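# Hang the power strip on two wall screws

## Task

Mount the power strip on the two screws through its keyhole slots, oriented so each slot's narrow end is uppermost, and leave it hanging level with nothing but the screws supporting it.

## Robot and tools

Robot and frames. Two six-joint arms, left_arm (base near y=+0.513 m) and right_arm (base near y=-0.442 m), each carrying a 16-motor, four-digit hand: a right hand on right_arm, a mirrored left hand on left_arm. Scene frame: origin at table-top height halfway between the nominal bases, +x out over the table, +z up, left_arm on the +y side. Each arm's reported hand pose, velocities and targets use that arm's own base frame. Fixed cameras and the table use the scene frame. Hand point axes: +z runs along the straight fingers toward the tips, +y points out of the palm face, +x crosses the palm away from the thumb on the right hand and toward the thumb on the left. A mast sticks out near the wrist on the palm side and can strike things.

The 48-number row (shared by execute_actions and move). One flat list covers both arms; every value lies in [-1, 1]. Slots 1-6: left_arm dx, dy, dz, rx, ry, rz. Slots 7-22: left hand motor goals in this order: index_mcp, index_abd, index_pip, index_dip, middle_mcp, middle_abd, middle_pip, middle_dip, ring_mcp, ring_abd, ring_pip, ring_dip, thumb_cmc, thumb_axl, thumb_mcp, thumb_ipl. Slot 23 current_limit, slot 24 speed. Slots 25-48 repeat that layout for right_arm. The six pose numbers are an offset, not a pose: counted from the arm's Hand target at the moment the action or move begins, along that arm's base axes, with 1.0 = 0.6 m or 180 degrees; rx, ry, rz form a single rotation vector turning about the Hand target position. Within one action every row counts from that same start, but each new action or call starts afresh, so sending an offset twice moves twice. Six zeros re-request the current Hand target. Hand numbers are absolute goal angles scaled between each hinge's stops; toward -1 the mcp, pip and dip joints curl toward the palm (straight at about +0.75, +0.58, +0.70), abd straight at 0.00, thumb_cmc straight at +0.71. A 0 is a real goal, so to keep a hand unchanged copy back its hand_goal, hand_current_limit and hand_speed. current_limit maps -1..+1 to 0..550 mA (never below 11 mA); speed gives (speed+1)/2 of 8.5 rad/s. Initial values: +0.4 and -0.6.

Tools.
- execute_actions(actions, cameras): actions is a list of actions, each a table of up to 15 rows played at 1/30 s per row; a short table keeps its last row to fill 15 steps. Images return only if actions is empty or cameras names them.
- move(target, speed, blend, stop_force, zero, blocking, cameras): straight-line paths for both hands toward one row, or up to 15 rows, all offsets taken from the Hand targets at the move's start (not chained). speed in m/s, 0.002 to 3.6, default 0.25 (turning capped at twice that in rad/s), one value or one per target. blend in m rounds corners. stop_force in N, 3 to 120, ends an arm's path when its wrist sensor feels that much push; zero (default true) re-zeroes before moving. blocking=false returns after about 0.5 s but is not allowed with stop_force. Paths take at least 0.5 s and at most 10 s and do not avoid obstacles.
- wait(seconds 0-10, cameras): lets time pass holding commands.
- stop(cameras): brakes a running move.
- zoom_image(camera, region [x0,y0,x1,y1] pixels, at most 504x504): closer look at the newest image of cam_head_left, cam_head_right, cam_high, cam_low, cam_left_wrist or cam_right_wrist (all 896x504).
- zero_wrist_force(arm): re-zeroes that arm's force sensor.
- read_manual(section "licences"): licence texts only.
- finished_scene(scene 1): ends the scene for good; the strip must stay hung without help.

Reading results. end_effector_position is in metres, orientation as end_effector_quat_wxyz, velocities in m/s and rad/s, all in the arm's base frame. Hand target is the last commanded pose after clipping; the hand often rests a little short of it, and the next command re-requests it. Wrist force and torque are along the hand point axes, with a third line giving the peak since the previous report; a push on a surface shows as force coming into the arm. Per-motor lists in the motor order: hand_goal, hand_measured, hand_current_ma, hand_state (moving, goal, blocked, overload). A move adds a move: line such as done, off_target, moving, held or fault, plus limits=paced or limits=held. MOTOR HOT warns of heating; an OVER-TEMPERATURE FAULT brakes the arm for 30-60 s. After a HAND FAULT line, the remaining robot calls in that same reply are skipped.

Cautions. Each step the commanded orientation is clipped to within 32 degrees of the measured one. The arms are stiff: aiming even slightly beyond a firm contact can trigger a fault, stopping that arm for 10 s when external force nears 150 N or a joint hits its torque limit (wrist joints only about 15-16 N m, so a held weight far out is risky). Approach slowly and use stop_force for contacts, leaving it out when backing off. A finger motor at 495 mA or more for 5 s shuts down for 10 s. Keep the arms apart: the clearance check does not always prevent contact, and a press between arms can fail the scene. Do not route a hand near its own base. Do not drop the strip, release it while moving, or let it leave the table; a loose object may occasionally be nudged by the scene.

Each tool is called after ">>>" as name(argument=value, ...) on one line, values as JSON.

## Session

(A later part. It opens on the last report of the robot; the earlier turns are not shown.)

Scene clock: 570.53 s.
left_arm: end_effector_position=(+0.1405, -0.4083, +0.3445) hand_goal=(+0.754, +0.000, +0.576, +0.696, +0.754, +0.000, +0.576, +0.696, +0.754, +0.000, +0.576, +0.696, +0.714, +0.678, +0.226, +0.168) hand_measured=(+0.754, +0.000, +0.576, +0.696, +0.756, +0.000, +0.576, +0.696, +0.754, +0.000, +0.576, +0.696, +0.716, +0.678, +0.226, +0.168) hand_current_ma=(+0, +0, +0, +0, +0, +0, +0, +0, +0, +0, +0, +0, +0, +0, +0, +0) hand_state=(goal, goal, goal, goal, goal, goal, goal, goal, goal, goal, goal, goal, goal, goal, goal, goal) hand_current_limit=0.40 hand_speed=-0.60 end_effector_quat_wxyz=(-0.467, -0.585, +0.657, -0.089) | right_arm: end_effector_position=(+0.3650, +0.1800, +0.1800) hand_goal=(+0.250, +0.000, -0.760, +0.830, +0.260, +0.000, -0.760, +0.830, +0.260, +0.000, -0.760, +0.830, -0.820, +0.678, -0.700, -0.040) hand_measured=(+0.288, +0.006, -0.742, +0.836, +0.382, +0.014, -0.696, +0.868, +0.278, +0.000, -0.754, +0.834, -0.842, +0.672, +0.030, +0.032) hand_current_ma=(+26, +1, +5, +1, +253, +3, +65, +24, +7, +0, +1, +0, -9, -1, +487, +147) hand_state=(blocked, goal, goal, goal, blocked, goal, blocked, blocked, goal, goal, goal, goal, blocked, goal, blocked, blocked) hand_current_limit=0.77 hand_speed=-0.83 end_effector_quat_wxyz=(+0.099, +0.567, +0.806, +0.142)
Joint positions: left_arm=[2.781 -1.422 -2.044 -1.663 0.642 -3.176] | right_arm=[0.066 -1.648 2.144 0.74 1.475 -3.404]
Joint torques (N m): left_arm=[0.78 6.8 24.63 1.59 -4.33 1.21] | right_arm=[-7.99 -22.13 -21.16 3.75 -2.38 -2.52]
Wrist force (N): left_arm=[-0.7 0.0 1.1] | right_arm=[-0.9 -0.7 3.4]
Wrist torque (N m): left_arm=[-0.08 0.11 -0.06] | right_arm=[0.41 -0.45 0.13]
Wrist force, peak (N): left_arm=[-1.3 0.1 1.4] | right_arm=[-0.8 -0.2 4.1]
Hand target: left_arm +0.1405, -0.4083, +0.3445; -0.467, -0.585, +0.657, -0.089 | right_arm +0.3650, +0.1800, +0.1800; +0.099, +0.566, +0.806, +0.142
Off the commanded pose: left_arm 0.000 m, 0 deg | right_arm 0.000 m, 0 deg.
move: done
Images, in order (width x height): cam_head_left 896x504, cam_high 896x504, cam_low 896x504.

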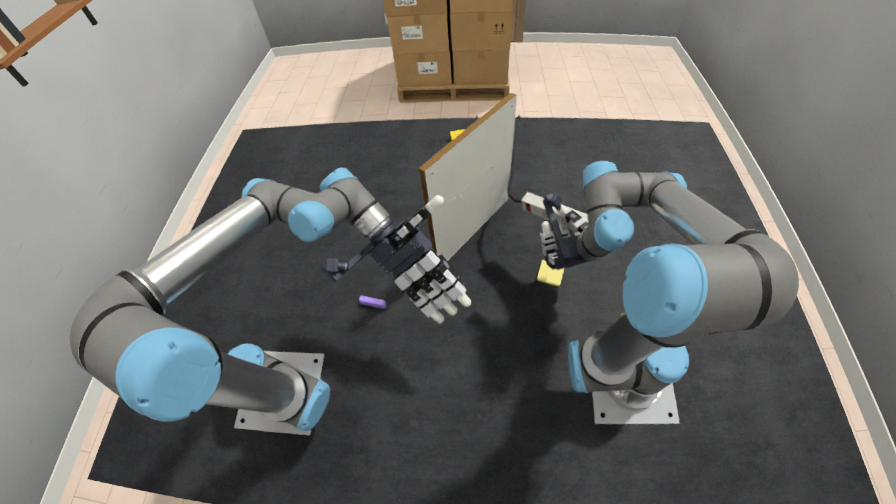

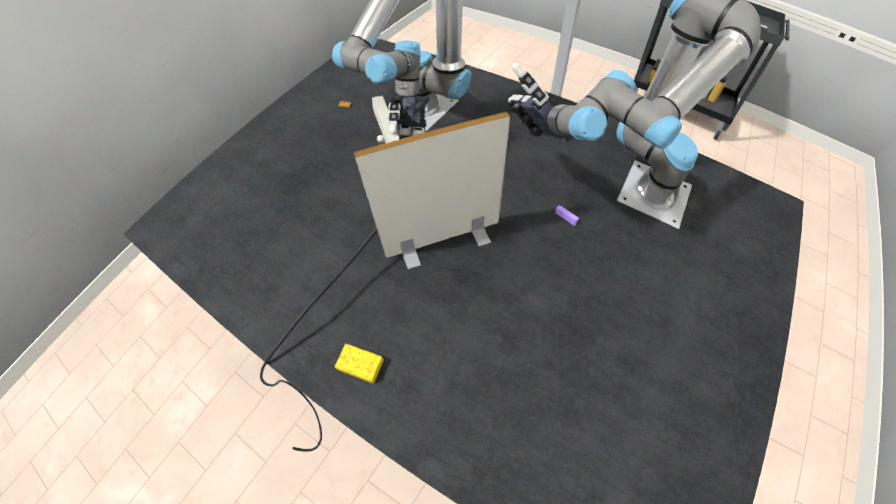

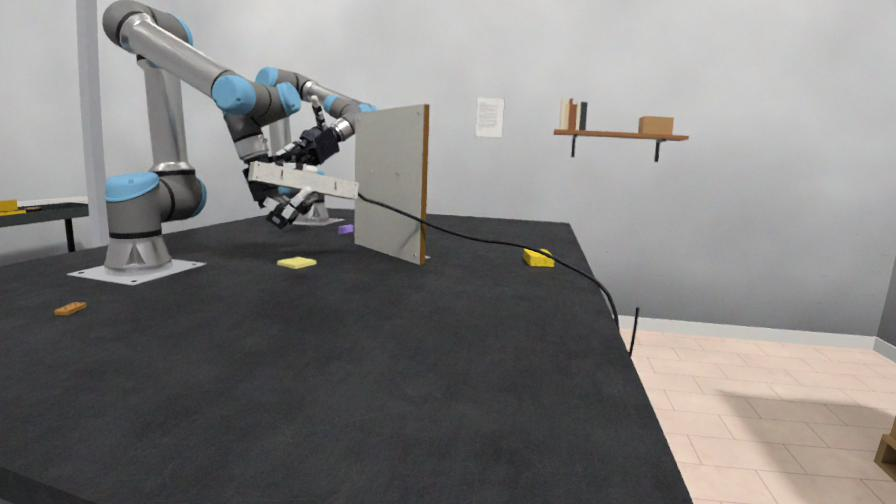

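>>> move(target=[0,0,0,0,0,0,0.754,0,0.576,0.696,0.754,0,0.576,0.696,0.754,0,0.576,0.696,0.714,0.678,0.226,0.168,0.4,-0.6, 0,0,0,0,0,0,0.5,0,-0.76,0.83,0.26,0,-0.76,0.83,0.5,0,-0.76,0.83,-0.82,0.677,-0.7,-0.04,0.77,-0.83], speed=0.08)

>>> move(target=[0,0,0,0,0,0,0.754,0,0.576,0.696,0.754,0,0.576,0.696,0.754,0,0.576,0.696,0.714,0.678,0.226,0.168,0.4,-0.6, 0.0917,-0.0667,-0.03,0,0,-0.1933,0.5,0,-0.76,0.83,0.26,0,-0.76,0.83,0.5,0,-0.76,0.83,-0.82,0.677,-0.7,-0.04,0.77,-0.83], speed=0.1, cameras=["cam_low","cam_head_left"])

>>> zoom_image(camera="cam_low", region=[200, 130, 440, 280])

>>> zoom_image(camera="cam_head_left", region=[440, 100, 680, 280])

Scene clock: 573.97 s.
left_arm: end_effector_position=(+0.1405, -0.4083, +0.3445) hand_goal=(+0.754, +0.000, +0.576, +0.696, +0.754, +0.000, +0.576, +0.696, +0.754, +0.000, +0.576, +0.696, +0.714, +0.678, +0.226, +0.168) hand_measured=(+0.754, +0.000, +0.576, +0.696, +0.756, +0.000, +0.576, +0.696, +0.754, +0.000, +0.576, +0.696, +0.716, +0.678, +0.226, +0.168) hand_current_ma=(+0, +0, +0, +0, +0, +0, +0, +0, +0, +0, +0, +0, +0, +0, +0, +0) hand_state=(goal, goal, goal, goal, goal, goal, goal, goal, goal, goal, goal, goal, goal, goal, goal, goal) hand_current_limit=0.40 hand_speed=-0.60 end_effector_quat_wxyz=(-0.467, -0.585, +0.657, -0.089) | right_arm: end_effector_position=(+0.3650, +0.1800, +0.1800) hand_goal=(+0.500, +0.000, -0.760, +0.830, +0.260, +0.000, -0.760, +0.830, +0.500, +0.000, -0.760, +0.830, -0.820, +0.678, -0.700, -0.040) hand_measured=(+0.504, +0.002, -0.754, +0.832, +0.384, +0.018, -0.696, +0.868, +0.504, +0.000, -0.754, +0.834, -0.822, +0.676, +0.026, +0.032) hand_current_ma=(+0, +0, +1, +0, +266, +4, +65, +24, +0, +0, +1, +0, +0, +0, +487, +147) hand_state=(goal, goal, goal, goal, blocked, goal, blocked, blocked, goal, goal, goal, goal, goal, goal, blocked, blocked) hand_current_limit=0.77 hand_speed=-0.83 end_effector_quat_wxyz=(+0.099, +0.566, +0.806, +0.142)
Joint positions: left_arm=[2.781 -1.422 -2.044 -1.663 0.642 -3.176] | right_arm=[0.066 -1.648 2.144 0.741 1.475 -3.405]
Joint torques (N m): left_arm=[1.1 6.36 24.88 1.69 -4.26 1.18] | right_arm=[-8.96 -22.19 -20.34 3.71 -2.39 -2.2]
Wrist force (N): left_arm=[-1.2 0.1 1.2] | right_arm=[-0.5 -0.6 3.0]
Wrist torque (N m): left_arm=[-0.09 0.18 -0.11] | right_arm=[0.35 -0.42 0.08]
Wrist force, peak (N): left_arm=[-1.4 -0.1 1.4] | right_arm=[-0.8 -0.9 3.9]
Hand target: left_arm +0.1405, -0.4083, +0.3445; -0.467, -0.585, +0.657, -0.089 | right_arm +0.3650, +0.1800, +0.1800; +0.099, +0.566, +0.806, +0.142
Off the commanded pose: left_arm 0.000 m, 0 deg | right_arm 0.000 m, 0 deg.
move: done

Scene clock: 577.57 s.
left_arm: end_effector_position=(+0.1405, -0.4083, +0.3445) hand_goal=(+0.754, +0.000, +0.576, +0.696, +0.754, +0.000, +0.576, +0.696, +0.754, +0.000, +0.576, +0.696, +0.714, +0.678, +0.226, +0.168) hand_measured=(+0.754, +0.000, +0.576, +0.696, +0.756, +0.000, +0.576, +0.696, +0.754, +0.000, +0.576, +0.696, +0.716, +0.678, +0.226, +0.168) hand_current_ma=(+0, +0, +0, +0, +0, +0, +0, +0, +0, +0, +0, +0, +0, +0, +0, +0) hand_state=(goal, goal, goal, goal, goal, goal, goal, goal, goal, goal, goal, goal, goal, goal, goal, goal) hand_current_limit=0.40 hand_speed=-0.60 end_effector_quat_wxyz=(-0.467, -0.585, +0.657, -0.089) | right_arm: end_effector_position=(+0.4200, +0.1400, +0.1620) hand_goal=(+0.500, +0.000, -0.760, +0.830, +0.260, +0.000, -0.760, +0.830, +0.500, +0.000, -0.760, +0.830, -0.820, +0.678, -0.700, -0.040) hand_measured=(+0.504, +0.002, -0.754, +0.832, +0.410, +0.000, -0.682, +0.876, +0.504, +0.000, -0.754, +0.834, -0.796, +0.686, -0.018, +0.032) hand_current_ma=(+0, +0, +1, +0, +384, +0, +97, +36, +0, +0, +1, +0, +11, +2, +487, +147) hand_state=(goal, goal, goal, goal, blocked, goal, blocked, blocked, goal, goal, goal, goal, blocked, goal, blocked, blocked) hand_current_limit=0.77 hand_speed=-0.83 end_effector_quat_wxyz=(+0.137, +0.781, +0.600, +0.106)
Joint positions: left_arm=[2.781 -1.422 -2.044 -1.663 0.642 -3.176] | right_arm=[0.235 -1.402 1.943 0.72 1.732 -2.67]
Joint torques (N m): left_arm=[0.82 5.84 24.57 1.78 -4.45 1.09] | right_arm=[10.68 -17.91 -21 3.7 2.24 1.5]
Wrist force (N): left_arm=[-1.0 -0.2 0.9] | right_arm=[0.6 -1.9 3.0]
Wrist torque (N m): left_arm=[-0.09 0.13 -0.08] | right_arm=[0.35 -0.26 -0.33]
Wrist force, peak (N): left_arm=[-1.3 -0.2 1.3] | right_arm=[0.1 -1.7 3.4]
Hand target: left_arm +0.1405, -0.4083, +0.3445; -0.467, -0.585, +0.657, -0.089 | right_arm +0.4200, +0.1400, +0.1620; +0.137, +0.781, +0.600, +0.106
Off the commanded pose: left_arm 0.000 m, 0 deg | right_arm 0.000 m, 0 deg.
move: done
Images, in order (width x height): cam_head_left 896x504, cam_low 896x504.

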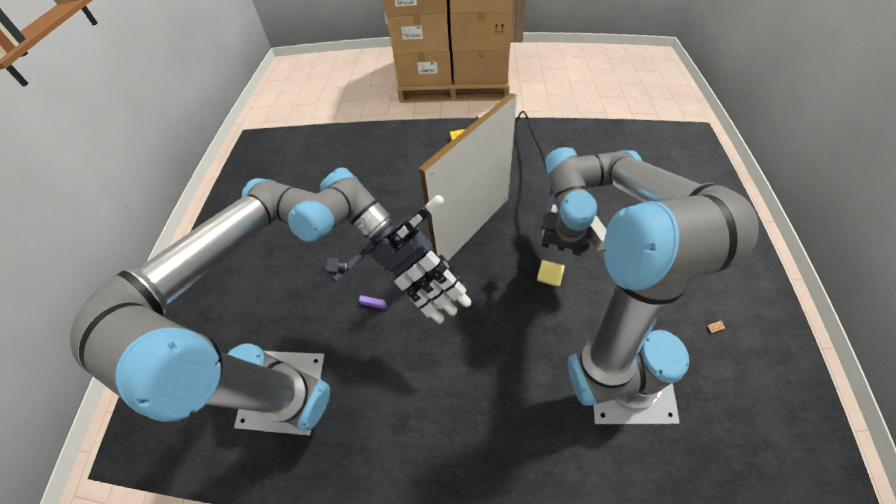

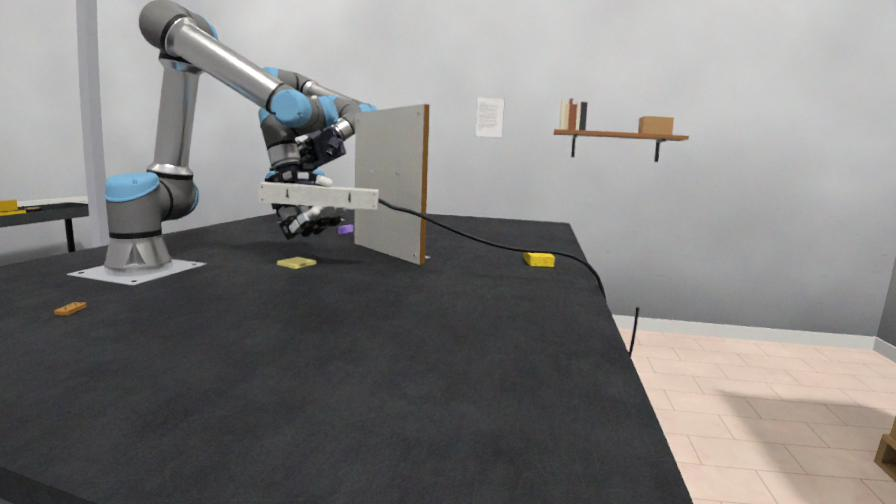

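Scaled by 2.100 from the camera's 896x504 image, which has a finer 1280x720 frame.

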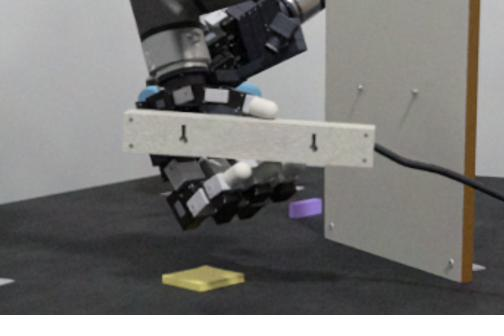

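Scaled by 2.100 from the camera's 896x504 image, which has a finer 1280x720 frame.

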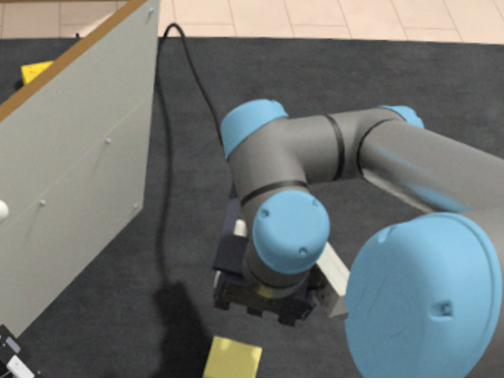

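>>> move(target=[0,0,0,0,0,0,0.754,0,0.576,0.696,0.754,0,0.576,0.696,0.754,0,0.576,0.696,0.714,0.678,0.226,0.168,0.4,-0.6, 0,0,0.01,0.1284,0.4833,0,0.5,0,-0.76,0.83,0.26,0,-0.76,0.83,0.5,0,-0.76,0.83,-0.82,0.677,-0.7,-0.04,0.77,-0.83], speed=0.15, cameras=["cam_low"])

>>> zoom_image(camera="cam_low", region=[200, 130, 440, 280])

Scene clock: 585.07 s.
left_arm: end_effector_position=(+0.1405, -0.4083, +0.3445) hand_goal=(+0.754, +0.000, +0.576, +0.696, +0.754, +0.000, +0.576, +0.696, +0.754, +0.000, +0.576, +0.696, +0.714, +0.678, +0.226, +0.168) hand_measured=(+0.754, +0.000, +0.576, +0.696, +0.756, +0.000, +0.576, +0.696, +0.754, +0.000, +0.576, +0.696, +0.716, +0.678, +0.226, +0.168) hand_current_ma=(+0, +0, +0, +0, +0, +0, +0, +0, +0, +0, +0, +0, +0, +0, +0, +0) hand_state=(goal, goal, goal, goal, goal, goal, goal, goal, goal, goal, goal, goal, goal, goal, goal, goal) hand_current_limit=0.40 hand_speed=-0.60 end_effector_quat_wxyz=(-0.467, -0.585, +0.657, -0.089) | right_arm: end_effector_position=(+0.4200, +0.1400, +0.1680) hand_goal=(+0.500, +0.000, -0.760, +0.830, +0.260, +0.000, -0.760, +0.830, +0.500, +0.000, -0.760, +0.830, -0.820, +0.678, -0.700, -0.040) hand_measured=(+0.498, -0.002, -0.754, +0.832, +0.298, +0.000, -0.760, +0.830, +0.498, +0.000, -0.754, +0.834, -0.808, +0.680, -0.148, -0.004) hand_current_ma=(+0, +0, +0, +0, +28, +0, +0, +0, +0, +0, +1, +0, +2, +0, +487, +37) hand_state=(goal, goal, goal, goal, blocked, goal, goal, goal, goal, goal, goal, goal, goal, goal, blocked, blocked) hand_current_limit=0.77 hand_speed=-0.83 end_effector_quat_wxyz=(-0.455, +0.650, +0.498, -0.350)
Joint positions: left_arm=[2.781 -1.422 -2.044 -1.663 0.642 -3.176] | right_arm=[-0.032 -0.747 1.339 2.194 1.356 -3.061]
Joint torques (N m): left_arm=[1.78 6.28 23.83 1.83 -4.24 1.18] | right_arm=[-9.25 -40.72 -18.41 5.04 -0.22 -1.48]
Wrist force (N): left_arm=[-1.0 -0.1 1.1] | right_arm=[0.2 -0.5 -2.0]
Wrist torque (N m): left_arm=[-0.10 0.15 -0.08] | right_arm=[0.13 0.08 0.17]
Wrist force, peak (N): left_arm=[-1.3 -0.1 1.4] | right_arm=[0.6 3.6 -3.8]
Hand target: left_arm +0.1405, -0.4083, +0.3445; -0.467, -0.585, +0.657, -0.089 | right_arm +0.4200, +0.1400, +0.1680; -0.455, +0.650, +0.498, -0.350
Off the commanded pose: left_arm 0.000 m, 0 deg | right_arm 0.000 m, 0 deg.
move: done
Images, in order (width x height): cam_low 896x504.

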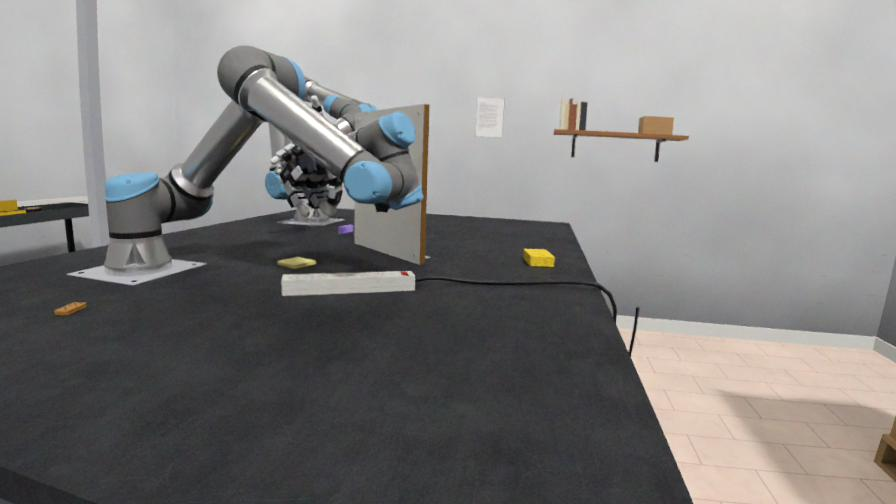

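Scaled by 2.100 from the camera's 896x504 image, which has a finer 1280x720 frame.

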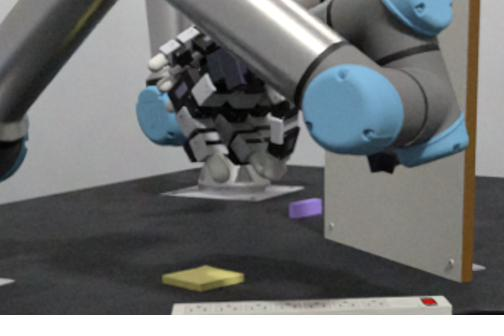

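>>> zoom_image(camera="cam_low", region=[270, 250, 350, 310])

>>> zoom_image(camera="cam_low", region=[360, 250, 440, 310])

>>> wait(seconds=0.1, cameras=["cam_head_left", "cam_high", "cam_head_right"])

>>> zoom_image(camera="cam_high", region=[200, 180, 400, 470])

Scaled by 6.300 from the camera's 896x504 image, which has a finer 1280x720 frame.

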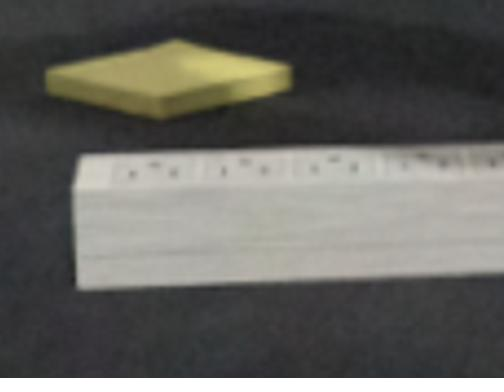

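Scaled by 6.300 from the camera's 896x504 image, which has a finer 1280x720 frame.

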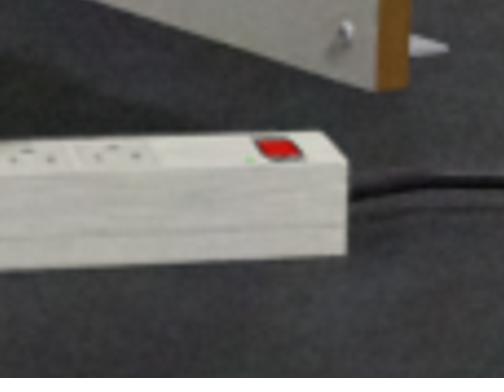

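Scene clock: 586.17 s.
left_arm: end_effector_position=(+0.1405, -0.4083, +0.3445) hand_goal=(+0.754, +0.000, +0.576, +0.696, +0.754, +0.000, +0.576, +0.696, +0.754, +0.000, +0.576, +0.696, +0.714, +0.678, +0.226, +0.168) hand_measured=(+0.754, +0.000, +0.576, +0.696, +0.756, +0.000, +0.576, +0.696, +0.754, +0.000, +0.576, +0.696, +0.716, +0.678, +0.226, +0.168) hand_current_ma=(+0, +0, +0, +0, +0, +0, +0, +0, +0, +0, +0, +0, +0, +0, +0, +0) hand_state=(goal, goal, goal, goal, goal, goal, goal, goal, goal, goal, goal, goal, goal, goal, goal, goal) hand_current_limit=0.40 hand_speed=-0.60 end_effector_quat_wxyz=(-0.467, -0.585, +0.657, -0.089) | right_arm: end_effector_position=(+0.4200, +0.1400, +0.1680) hand_goal=(+0.500, +0.000, -0.760, +0.830, +0.260, +0.000, -0.760, +0.830, +0.500, +0.000, -0.760, +0.830, -0.820, +0.678, -0.700, -0.040) hand_measured=(+0.498, -0.002, -0.754, +0.832, +0.300, +0.000, -0.758, +0.830, +0.498, +0.000, -0.754, +0.834, -0.808, +0.680, -0.150, -0.004) hand_current_ma=(+0, +0, +0, +0, +29, +0, +0, +0, +0, +0, +1, +0, +3, +0, +487, +37) hand_state=(goal, goal, goal, goal, blocked, goal, goal, goal, goal, goal, goal, goal, goal, goal, blocked, blocked) hand_current_limit=0.77 hand_speed=-0.83 end_effector_quat_wxyz=(-0.455, +0.650, +0.498, -0.350)
Joint positions: left_arm=[2.781 -1.422 -2.044 -1.663 0.642 -3.176] | right_arm=[-0.032 -0.747 1.339 2.194 1.356 -3.061]
Joint torques (N m): left_arm=[1 5.08 24.86 1.75 -4.29 1] | right_arm=[-9.77 -40.77 -18.84 5 0.78 -1.59]
Wrist force (N): left_arm=[-1.3 0.0 1.2] | right_arm=[0.0 -0.5 -1.8]
Wrist torque (N m): left_arm=[-0.10 0.19 -0.11] | right_arm=[0.10 0.11 0.15]
Wrist force, peak (N): left_arm=[-1.2 0.1 1.4] | right_arm=[0.0 -0.7 -2.1]
Hand target: left_arm +0.1405, -0.4083, +0.3445; -0.467, -0.585, +0.657, -0.089 | right_arm +0.4200, +0.1400, +0.1680; -0.455, +0.650, +0.498, -0.350
Off the commanded pose: left_arm 0.000 m, 0 deg | right_arm 0.000 m, 0 deg.
wait: 0.10 s; at rest from the start
Images, in order (width x height): cam_head_left 896x504, cam_head_right 896x504, cam_high 896x504.

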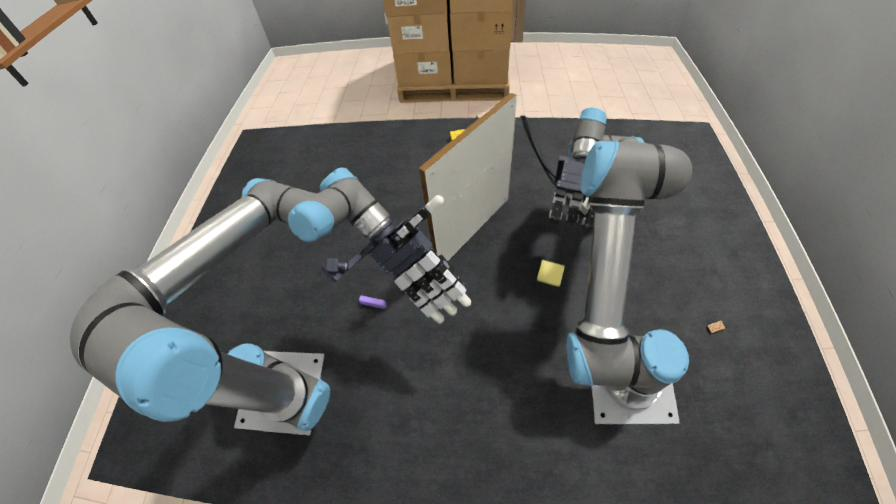

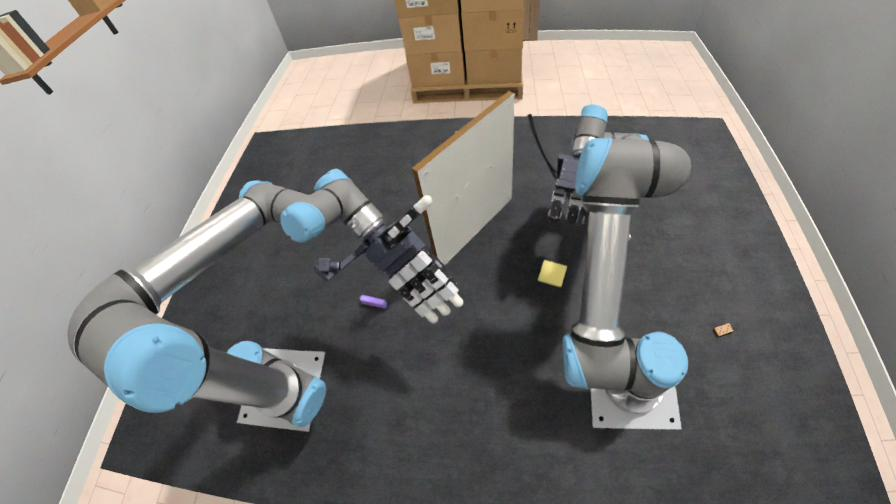

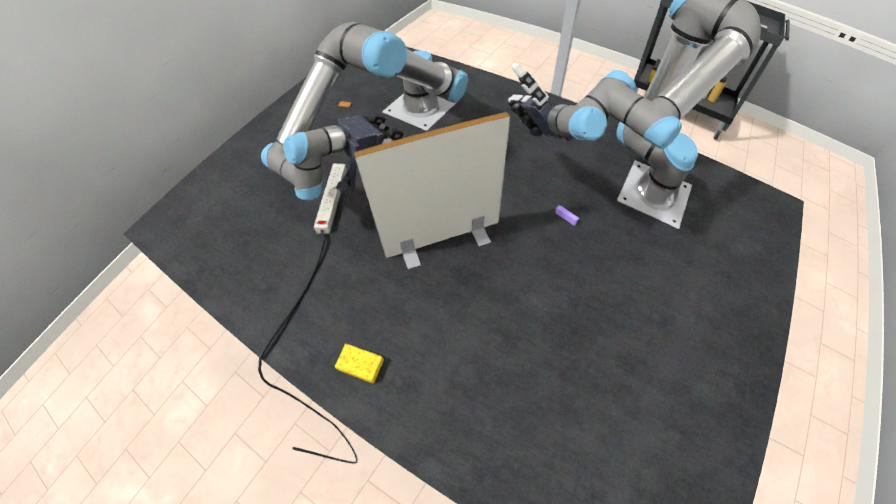

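Scaled by 1.738 from the camera's 896x504 image, which has a finer 1280x720 frame.

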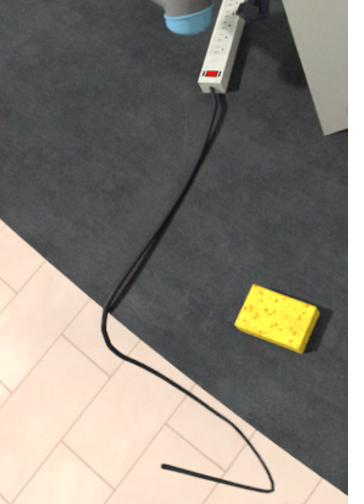

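>>> move(target=[[0,0,0,0,0,0,0.754,0,0.576,0.696,0.754,0,0.576,0.696,0.754,0,0.576,0.696,0.714,0.678,0.226,0.168,0.4,-0.6, 0.05,-0.03,0,0,0,0,0.8,0,-0.736,0.84,0.8,0,-0.736,0.84,0.8,0,-0.736,0.84,-0.82,0.677,0.2,0.0,0.5,-0.5],[0,0,0,0,0,0,0.754,0,0.576,0.696,0.754,0,0.576,0.696,0.754,0,0.576,0.696,0.714,0.678,0.226,0.168,0.4,-0.6, 0.2145,-0.1347,-0.08,0,0,-0.2422,0.8,0,-0.736,0.84,0.8,0,-0.736,0.84,0.8,0,-0.736,0.84,-0.82,0.677,0.2,0.0,0.5,-0.5]], speed=0.3, blend=[0.02,0])

>>> move(target=[0,0,0,0,0,0,0.754,0,0.576,0.696,0.754,0,0.576,0.696,0.754,0,0.576,0.696,0.714,0.678,0.226,0.168,0.4,-0.6, 0,0,-0.1315,0,0,0,0.8,0,-0.736,0.84,0.8,0,-0.736,0.84,0.8,0,-0.736,0.84,-0.82,0.677,0.2,0.0,0.5,-0.5], speed=0.08, stop_force=7, cameras=["cam_high"])

>>> zoom_image(camera="cam_high", region=[240, 120, 400, 260])

Scene clock: 593.50 s.
left_arm: end_effector_position=(+0.1405, -0.4083, +0.3445) hand_goal=(+0.754, +0.000, +0.576, +0.696, +0.754, +0.000, +0.576, +0.696, +0.754, +0.000, +0.576, +0.696, +0.714, +0.678, +0.226, +0.168) hand_measured=(+0.754, +0.000, +0.576, +0.696, +0.756, +0.000, +0.576, +0.696, +0.754, +0.000, +0.576, +0.696, +0.716, +0.678, +0.226, +0.168) hand_current_ma=(+0, +0, +0, +0, +0, +0, +0, +0, +0, +0, +0, +0, +0, +0, +0, +0) hand_state=(goal, goal, goal, goal, goal, goal, goal, goal, goal, goal, goal, goal, goal, goal, goal, goal) hand_current_limit=0.40 hand_speed=-0.60 end_effector_quat_wxyz=(-0.467, -0.585, +0.657, -0.089) | right_arm: end_effector_position=(+0.5487, +0.0592, +0.1200) hand_goal=(+0.800, +0.000, -0.736, +0.840, +0.800, +0.000, -0.736, +0.840, +0.800, +0.000, -0.736, +0.840, -0.820, +0.678, +0.200, +0.000) hand_measured=(+0.784, -0.002, -0.738, +0.838, +0.782, +0.000, -0.738, +0.838, +0.784, +0.000, -0.738, +0.838, -0.814, +0.680, +0.196, +0.002) hand_current_ma=(-5, +0, +0, +0, -6, +0, +0, +0, -6, +0, +0, +0, +1, +0, +0, +0) hand_state=(goal, goal, goal, goal, goal, goal, goal, goal, goal, goal, goal, goal, goal, goal, goal, goal) hand_current_limit=0.50 hand_speed=-0.50 end_effector_quat_wxyz=(-0.553, +0.788, +0.221, -0.156)
Joint positions: left_arm=[2.781 -1.422 -2.044 -1.663 0.642 -3.176] | right_arm=[-0.332 -0.552 1.08 2.175 0.929 -2.866]
Joint torques (N m): left_arm=[0.49 5.77 25.04 1.63 -4.39 1.1] | right_arm=[-10.04 -46.03 -19.37 0.06 -2.11 1.6]
Wrist force (N): left_arm=[-1.0 0.0 1.3] | right_arm=[0.2 -0.5 -1.8]
Wrist torque (N m): left_arm=[-0.12 0.15 -0.08] | right_arm=[0.09 0.08 0.08]
Wrist force, peak (N): left_arm=[-1.4 0.0 1.3] | right_arm=[-0.6 -0.8 -2.4]
Hand target: left_arm +0.1405, -0.4083, +0.3445; -0.467, -0.585, +0.657, -0.089 | right_arm +0.5487, +0.0591, +0.1200; -0.553, +0.788, +0.221, -0.156
Off the commanded pose: left_arm 0.000 m, 0 deg | right_arm 0.000 m, 0 deg.
move: done; blend cut to 0.0175 m at target 1

Scene clock: 595.60 s.
left_arm: end_effector_position=(+0.1405, -0.4083, +0.3445) hand_goal=(+0.754, +0.000, +0.576, +0.696, +0.754, +0.000, +0.576, +0.696, +0.754, +0.000, +0.576, +0.696, +0.714, +0.678, +0.226, +0.168) hand_measured=(+0.754, +0.000, +0.576, +0.696, +0.756, +0.000, +0.576, +0.696, +0.754, +0.000, +0.576, +0.696, +0.716, +0.678, +0.226, +0.168) hand_current_ma=(+0, +0, +0, +0, +0, +0, +0, +0, +0, +0, +0, +0, +0, +0, +0, +0) hand_state=(goal, goal, goal, goal, goal, goal, goal, goal, goal, goal, goal, goal, goal, goal, goal, goal) hand_current_limit=0.40 hand_speed=-0.60 end_effector_quat_wxyz=(-0.467, -0.585, +0.657, -0.089) | right_arm: end_effector_position=(+0.5487, +0.0591, +0.0411) hand_goal=(+0.800, +0.000, -0.736, +0.840, +0.800, +0.000, -0.736, +0.840, +0.800, +0.000, -0.736, +0.840, -0.820, +0.678, +0.200, +0.000) hand_measured=(+0.784, -0.002, -0.738, +0.838, +0.782, +0.000, -0.738, +0.838, +0.784, +0.000, -0.738, +0.838, -0.814, +0.680, +0.196, +0.002) hand_current_ma=(-5, +0, +0, +0, -6, +0, +0, +0, -6, +0, +0, +0, +1, +0, +0, +0) hand_state=(goal, goal, goal, goal, goal, goal, goal, goal, goal, goal, goal, goal, goal, goal, goal, goal) hand_current_limit=0.50 hand_speed=-0.50 end_effector_quat_wxyz=(-0.553, +0.788, +0.221, -0.156)
Joint positions: left_arm=[2.781 -1.422 -2.044 -1.663 0.642 -3.176] | right_arm=[-0.332 -0.436 1.072 2.066 0.929 -2.866]
Joint torques (N m): left_arm=[0.97 6.57 23.88 1.78 -4.43 1] | right_arm=[8.72 -47.48 -18.28 0.3 -2.09 1.53]
Wrist force (N): left_arm=[-1.0 -0.1 1.1] | right_arm=[0.2 -0.5 -2.0]
Wrist torque (N m): left_arm=[-0.09 0.14 -0.08] | right_arm=[0.09 0.08 0.07]
Wrist force, peak (N): left_arm=[-1.4 0.0 1.3] | right_arm=[0.2 -1.2 -2.3]
Hand target: left_arm +0.1405, -0.4083, +0.3445; -0.467, -0.585, +0.657, -0.089 | right_arm +0.5487, +0.0591, +0.0411; -0.553, +0.788, +0.221, -0.156
Off the commanded pose: left_arm 0.000 m, 0 deg | right_arm 0.000 m, 0 deg.
move: done
Images, in order (width x height): cam_high 896x504.

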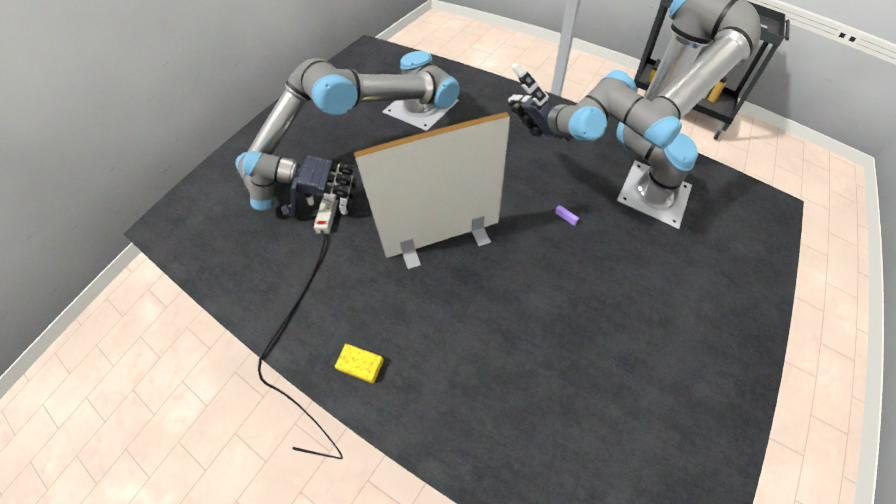

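Scaled by 3.150 from the camera's 896x504 image, which has a finer 1280x720 frame.

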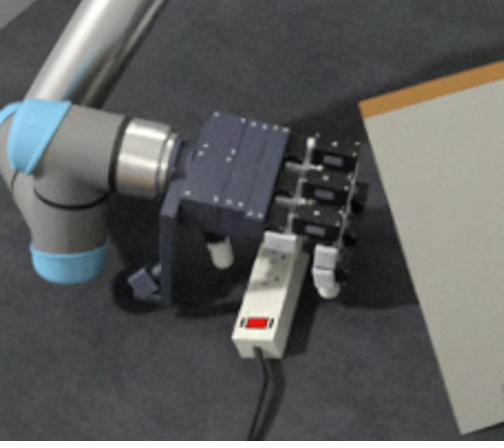

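>>> move(target=[0,0,0,0,0,0,0.754,0,0.576,0.696,0.754,0,0.576,0.696,0.754,0,0.576,0.696,0.714,0.678,0.226,0.168,0.4,-0.6,0,0,0,0,0,0,0.31,0,-0.75,0.835,0.33,0,-0.75,0.835,0.34,0,-0.75,0.835,-0.82,0.677,-0.7,-0.02,0.77,-0.83], cameras=["cam_low","cam_head_left"])

Scene clock: 598.50 s.
left_arm: end_effector_position=(+0.1405, -0.4083, +0.3445) hand_goal=(+0.754, +0.000, +0.576, +0.696, +0.754, +0.000, +0.576, +0.696, +0.754, +0.000, +0.576, +0.696, +0.714, +0.678, +0.226, +0.168) hand_measured=(+0.754, +0.000, +0.576, +0.696, +0.756, +0.000, +0.576, +0.696, +0.754, +0.000, +0.576, +0.696, +0.716, +0.678, +0.226, +0.168) hand_current_ma=(+0, +0, +0, +0, +0, +0, +0, +0, +0, +0, +0, +0, +0, +0, +0, +0) hand_state=(goal, goal, goal, goal, goal, goal, goal, goal, goal, goal, goal, goal, goal, goal, goal, goal) hand_current_limit=0.40 hand_speed=-0.60 end_effector_quat_wxyz=(-0.467, -0.585, +0.657, -0.089) | right_arm: end_effector_position=(+0.5487, +0.0591, +0.0411) hand_goal=(+0.310, +0.000, -0.750, +0.836, +0.330, +0.000, -0.750, +0.836, +0.340, +0.000, -0.750, +0.836, -0.820, +0.678, -0.700, -0.020) hand_measured=(+0.466, -0.002, -0.728, +0.846, +0.458, +0.000, -0.730, +0.846, +0.450, +0.000, -0.728, +0.844, -0.810, +0.680, -0.022, +0.028) hand_current_ma=(+409, +0, +8, +2, +283, +0, +7, +2, +209, +0, +8, +1, +2, +0, +487, +65) hand_state=(blocked, goal, blocked, goal, blocked, goal, blocked, goal, blocked, goal, blocked, goal, goal, goal, blocked, blocked) hand_current_limit=0.77 hand_speed=-0.83 end_effector_quat_wxyz=(-0.553, +0.788, +0.221, -0.156)
Joint positions: left_arm=[2.781 -1.422 -2.044 -1.663 0.642 -3.176] | right_arm=[-0.332 -0.436 1.072 2.066 0.929 -2.866]
Joint torques (N m): left_arm=[0.96 6.16 25.17 1.64 -4.41 1.11] | right_arm=[7.69 -47.84 -17.21 0.33 -0.25 1.37]
Wrist force (N): left_arm=[-1.1 -0.2 1.3] | right_arm=[0.3 -14.2 -2.4]
Wrist torque (N m): left_arm=[-0.12 0.16 -0.09] | right_arm=[-0.29 0.15 -0.14]
Wrist force, peak (N): left_arm=[-1.5 -0.1 1.3] | right_arm=[0.4 -14.9 -2.5]
Hand target: left_arm +0.1405, -0.4083, +0.3445; -0.467, -0.585, +0.657, -0.089 | right_arm +0.5487, +0.0591, +0.0411; -0.553, +0.788, +0.221, -0.156
Off the commanded pose: left_arm 0.000 m, 0 deg | right_arm 0.000 m, 0 deg.
move: done
Images, in order (width x height): cam_head_left 896x504, cam_low 896x504.

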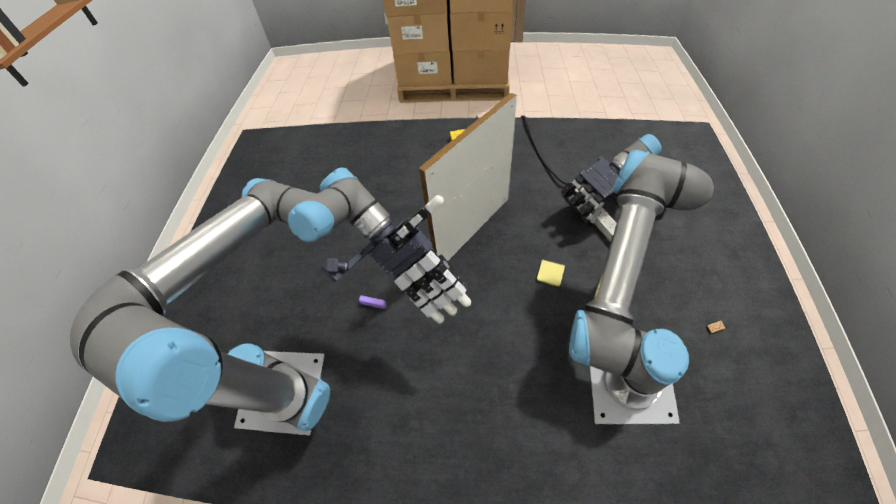

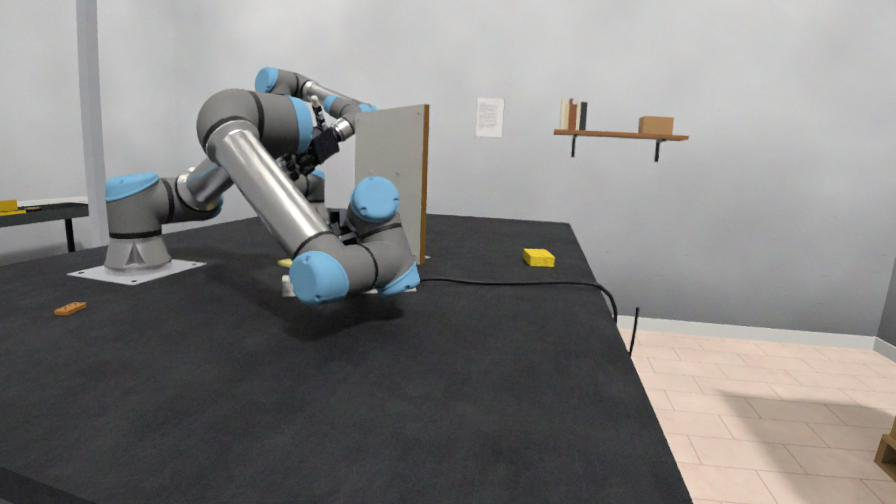

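>>> zoom_image(camera="cam_head_left", region=[500, 200, 700, 330])

>>> zoom_image(camera="cam_low", region=[200, 200, 450, 330])

Scaled by 2.520 from the camera's 896x504 image, which has a finer 1280x720 frame.

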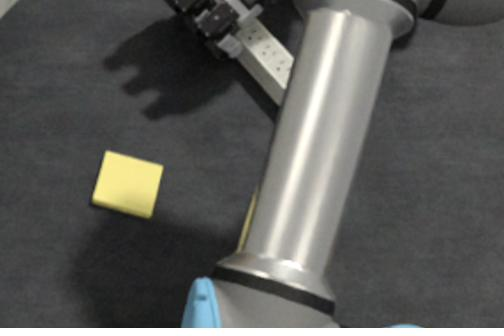

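Scaled by 2.016 from the camera's 896x504 image, which has a finer 1280x720 frame.

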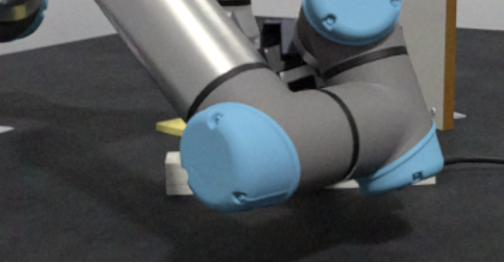

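>>> wait(seconds=0, cameras=["cam_high","cam_head_right","cam_left_wrist"])

Scene clock: 599.40 s.
left_arm: end_effector_position=(+0.1405, -0.4083, +0.3445) hand_goal=(+0.754, +0.000, +0.576, +0.696, +0.754, +0.000, +0.576, +0.696, +0.754, +0.000, +0.576, +0.696, +0.714, +0.678, +0.226, +0.168) hand_measured=(+0.754, +0.000, +0.576, +0.696, +0.756, +0.000, +0.576, +0.696, +0.754, +0.000, +0.576, +0.696, +0.716, +0.678, +0.226, +0.168) hand_current_ma=(+0, +0, +0, +0, +0, +0, +0, +0, +0, +0, +0, +0, +0, +0, +0, +0) hand_state=(goal, goal, goal, goal, goal, goal, goal, goal, goal, goal, goal, goal, goal, goal, goal, goal) hand_current_limit=0.40 hand_speed=-0.60 end_effector_quat_wxyz=(-0.467, -0.585, +0.657, -0.089) | right_arm: end_effector_position=(+0.5487, +0.0591, +0.0411) hand_goal=(+0.310, +0.000, -0.750, +0.836, +0.330, +0.000, -0.750, +0.836, +0.340, +0.000, -0.750, +0.836, -0.820, +0.678, -0.700, -0.020) hand_measured=(+0.466, -0.002, -0.728, +0.846, +0.458, +0.000, -0.730, +0.846, +0.450, +0.000, -0.728, +0.844, -0.810, +0.680, -0.022, +0.028) hand_current_ma=(+409, +0, +8, +2, +283, +0, +7, +2, +209, +0, +8, +1, +2, +0, +487, +65) hand_state=(blocked, goal, blocked, goal, blocked, goal, blocked, goal, blocked, goal, blocked, goal, goal, goal, blocked, blocked) hand_current_limit=0.77 hand_speed=-0.83 end_effector_quat_wxyz=(-0.553, +0.788, +0.221, -0.156)
Joint positions: left_arm=[2.781 -1.422 -2.044 -1.663 0.642 -3.176] | right_arm=[-0.332 -0.436 1.072 2.066 0.929 -2.866]
Joint torques (N m): left_arm=[1.01 5.39 24.67 1.74 -4.56 1.2] | right_arm=[5.52 -47.85 -14.9 0.62 0.78 1.14]
Wrist force (N): left_arm=[-1.1 -0.1 1.3] | right_arm=[0.3 -14.2 -2.5]
Wrist torque (N m): left_arm=[-0.12 0.16 -0.09] | right_arm=[-0.26 0.15 -0.14]
Wrist force, peak (N): left_arm=[-1.4 -0.3 1.3] | right_arm=[0.3 -15.0 -2.4]
Hand target: left_arm +0.1405, -0.4083, +0.3445; -0.467, -0.585, +0.657, -0.089 | right_arm +0.5487, +0.0591, +0.0411; -0.553, +0.788, +0.221, -0.156
Off the commanded pose: left_arm 0.000 m, 0 deg | right_arm 0.000 m, 0 deg.
Images, in order (width x height): cam_head_right 896x504, cam_high 896x504, cam_left_wrist 896x504.

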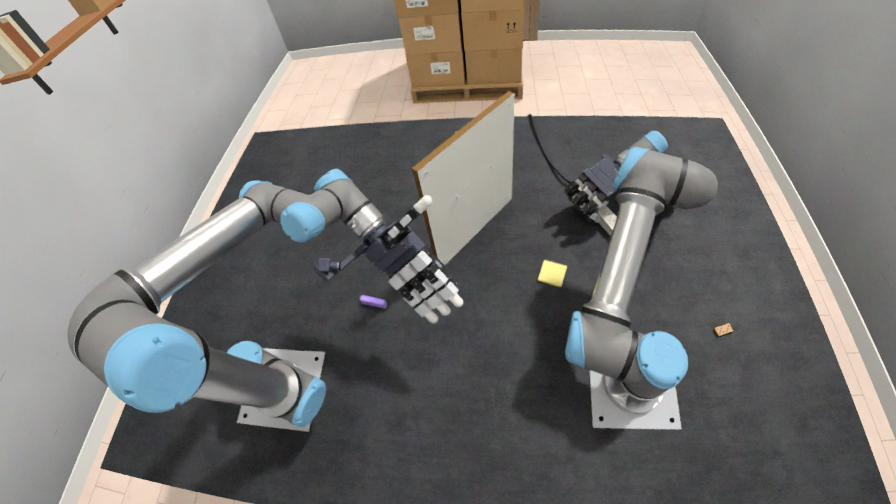

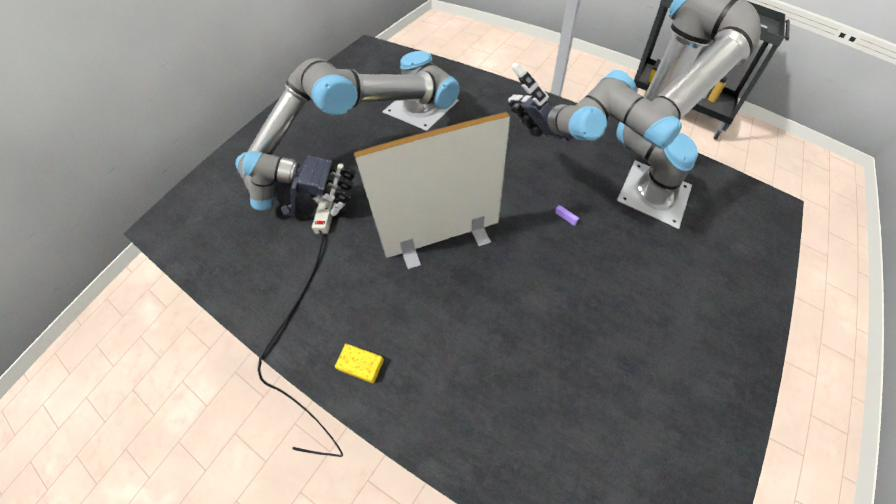

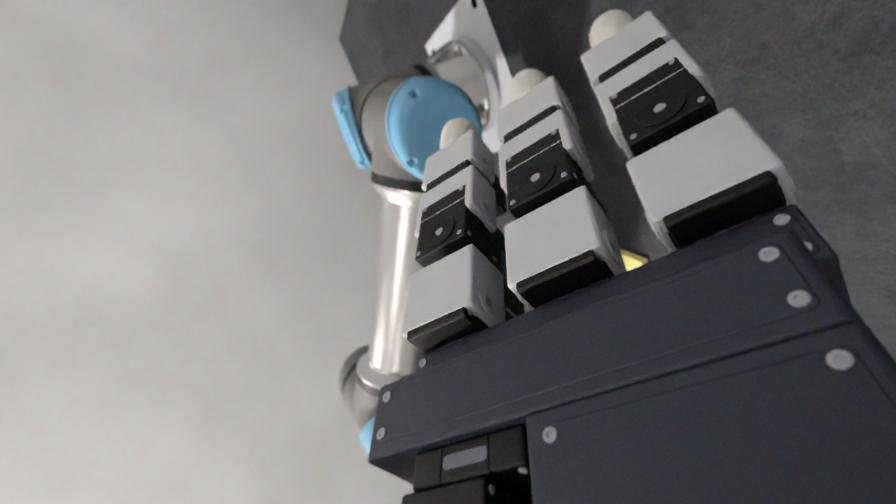

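>>> move(target=[[0,0,0,0,0,0,0.754,0,0.576,0.696,0.754,0,0.576,0.696,0.754,0,0.576,0.696,0.714,0.678,0.226,0.168,0.4,-0.6,0,0,0.004,0,0,0,0.31,0,-0.75,0.835,0.33,0,-0.75,0.835,0.34,0,-0.75,0.835,-0.82,0.677,-0.7,-0.02,0.77,-0.83],[0,0,0,0,0,0,0.754,0,0.576,0.696,0.754,0,0.576,0.696,0.754,0,0.576,0.696,0.714,0.678,0.226,0.168,0.4,-0.6,-0.1228,0.0895,0.004,0,0,0.085,0.31,0,-0.75,0.835,0.33,0,-0.75,0.835,0.34,0,-0.75,0.835,-0.82,0.677,-0.7,-0.02,0.77,-0.83]], speed=0.07, cameras=["cam_low","cam_head_left","cam_high"])

Scene clock: 602.87 s.
left_arm: end_effector_position=(+0.1405, -0.4083, +0.3445) hand_goal=(+0.754, +0.000, +0.576, +0.696, +0.754, +0.000, +0.576, +0.696, +0.754, +0.000, +0.576, +0.696, +0.714, +0.678, +0.226, +0.168) hand_measured=(+0.754, +0.000, +0.576, +0.696, +0.756, +0.000, +0.576, +0.696, +0.754, +0.000, +0.576, +0.696, +0.716, +0.678, +0.226, +0.168) hand_current_ma=(+0, +0, +0, +0, +0, +0, +0, +0, +0, +0, +0, +0, +0, +0, +0, +0) hand_state=(goal, goal, goal, goal, goal, goal, goal, goal, goal, goal, goal, goal, goal, goal, goal, goal) hand_current_limit=0.40 hand_speed=-0.60 end_effector_quat_wxyz=(-0.467, -0.585, +0.657, -0.089) | right_arm: end_effector_position=(+0.4751, +0.1128, +0.0435) hand_goal=(+0.310, +0.000, -0.750, +0.836, +0.330, +0.000, -0.750, +0.836, +0.340, +0.000, -0.750, +0.836, -0.820, +0.678, -0.700, -0.020) hand_measured=(+0.432, -0.012, -0.692, +0.866, +0.396, -0.002, -0.714, +0.856, +0.350, +0.000, -0.732, +0.844, -0.774, +0.688, +0.000, +0.050) hand_current_ma=(+257, -2, +56, +16, +77, +0, +22, +7, +2, +0, +6, +1, +35, +3, +487, +140) hand_state=(blocked, goal, blocked, blocked, blocked, goal, blocked, blocked, goal, goal, goal, goal, blocked, goal, blocked, blocked) hand_current_limit=0.77 hand_speed=-0.83 end_effector_quat_wxyz=(-0.527, +0.752, +0.324, -0.228)
Joint positions: left_arm=[2.781 -1.422 -2.044 -1.663 0.642 -3.176] | right_arm=[-0.212 -0.533 1.289 1.986 1.064 -2.937]
Joint torques (N m): left_arm=[0.79 5.28 25.63 1.75 -4.45 1.13] | right_arm=[12.15 -55.73 -2.19 0.28 1.74 -1.46]
Wrist force (N): left_arm=[-1.4 0.0 1.2] | right_arm=[1.8 -2.9 -5.7]
Wrist torque (N m): left_arm=[-0.09 0.20 -0.11] | right_arm=[-0.26 0.40 0.07]
Wrist force, peak (N): left_arm=[-1.3 0.1 1.4] | right_arm=[0.2 -14.9 -2.5]
Hand target: left_arm +0.1405, -0.4083, +0.3445; -0.467, -0.585, +0.657, -0.089 | right_arm +0.4750, +0.1128, +0.0435; -0.527, +0.752, +0.324, -0.228
Off the commanded pose: left_arm 0.000 m, 0 deg | right_arm 0.000 m, 0 deg.
move: done
Images, in order (width x height): cam_head_left 896x504, cam_high 896x504, cam_low 896x504.

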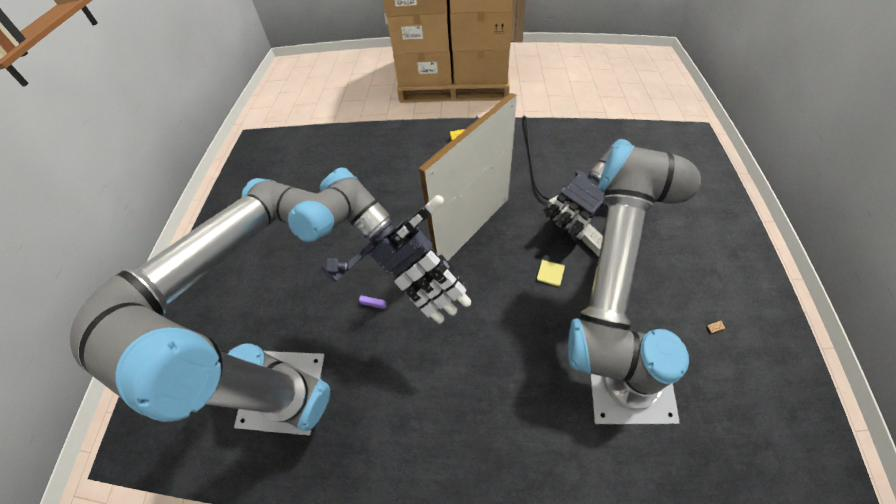

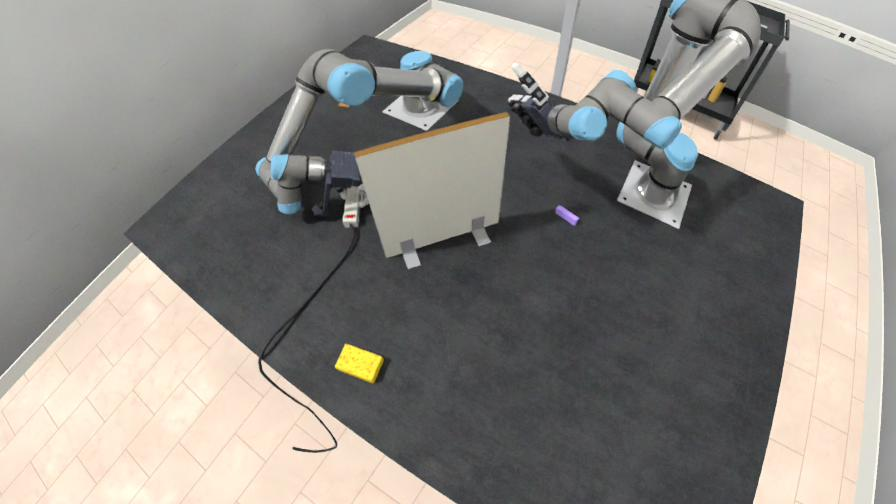

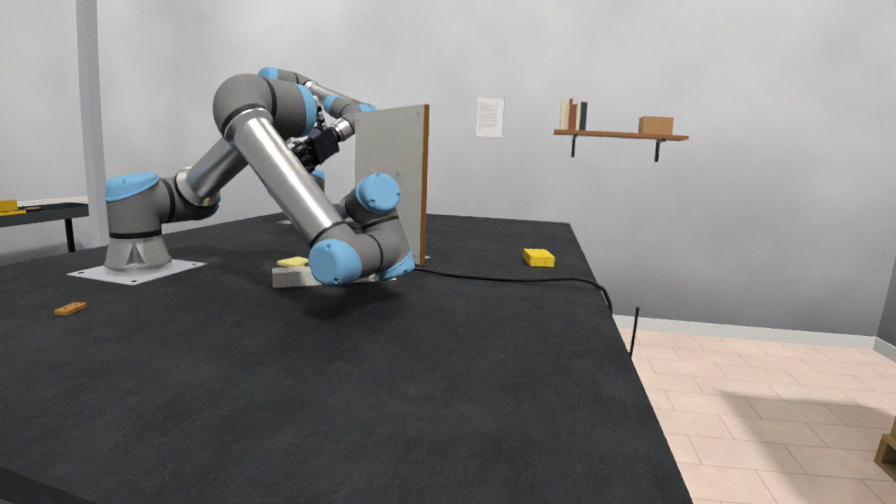

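>>> zoom_image(camera="cam_low", region=[250, 230, 450, 320])

>>> zoom_image(camera="cam_head_left", region=[480, 120, 660, 320])

Scaled by 2.520 from the camera's 896x504 image, which has a finer 1280x720 frame.

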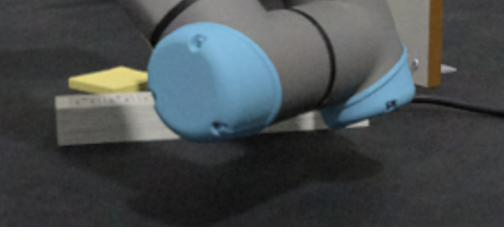

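Scaled by 2.520 from the camera's 896x504 image, which has a finer 1280x720 frame.

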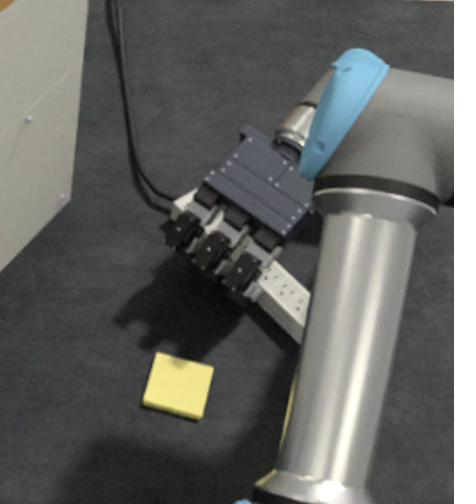

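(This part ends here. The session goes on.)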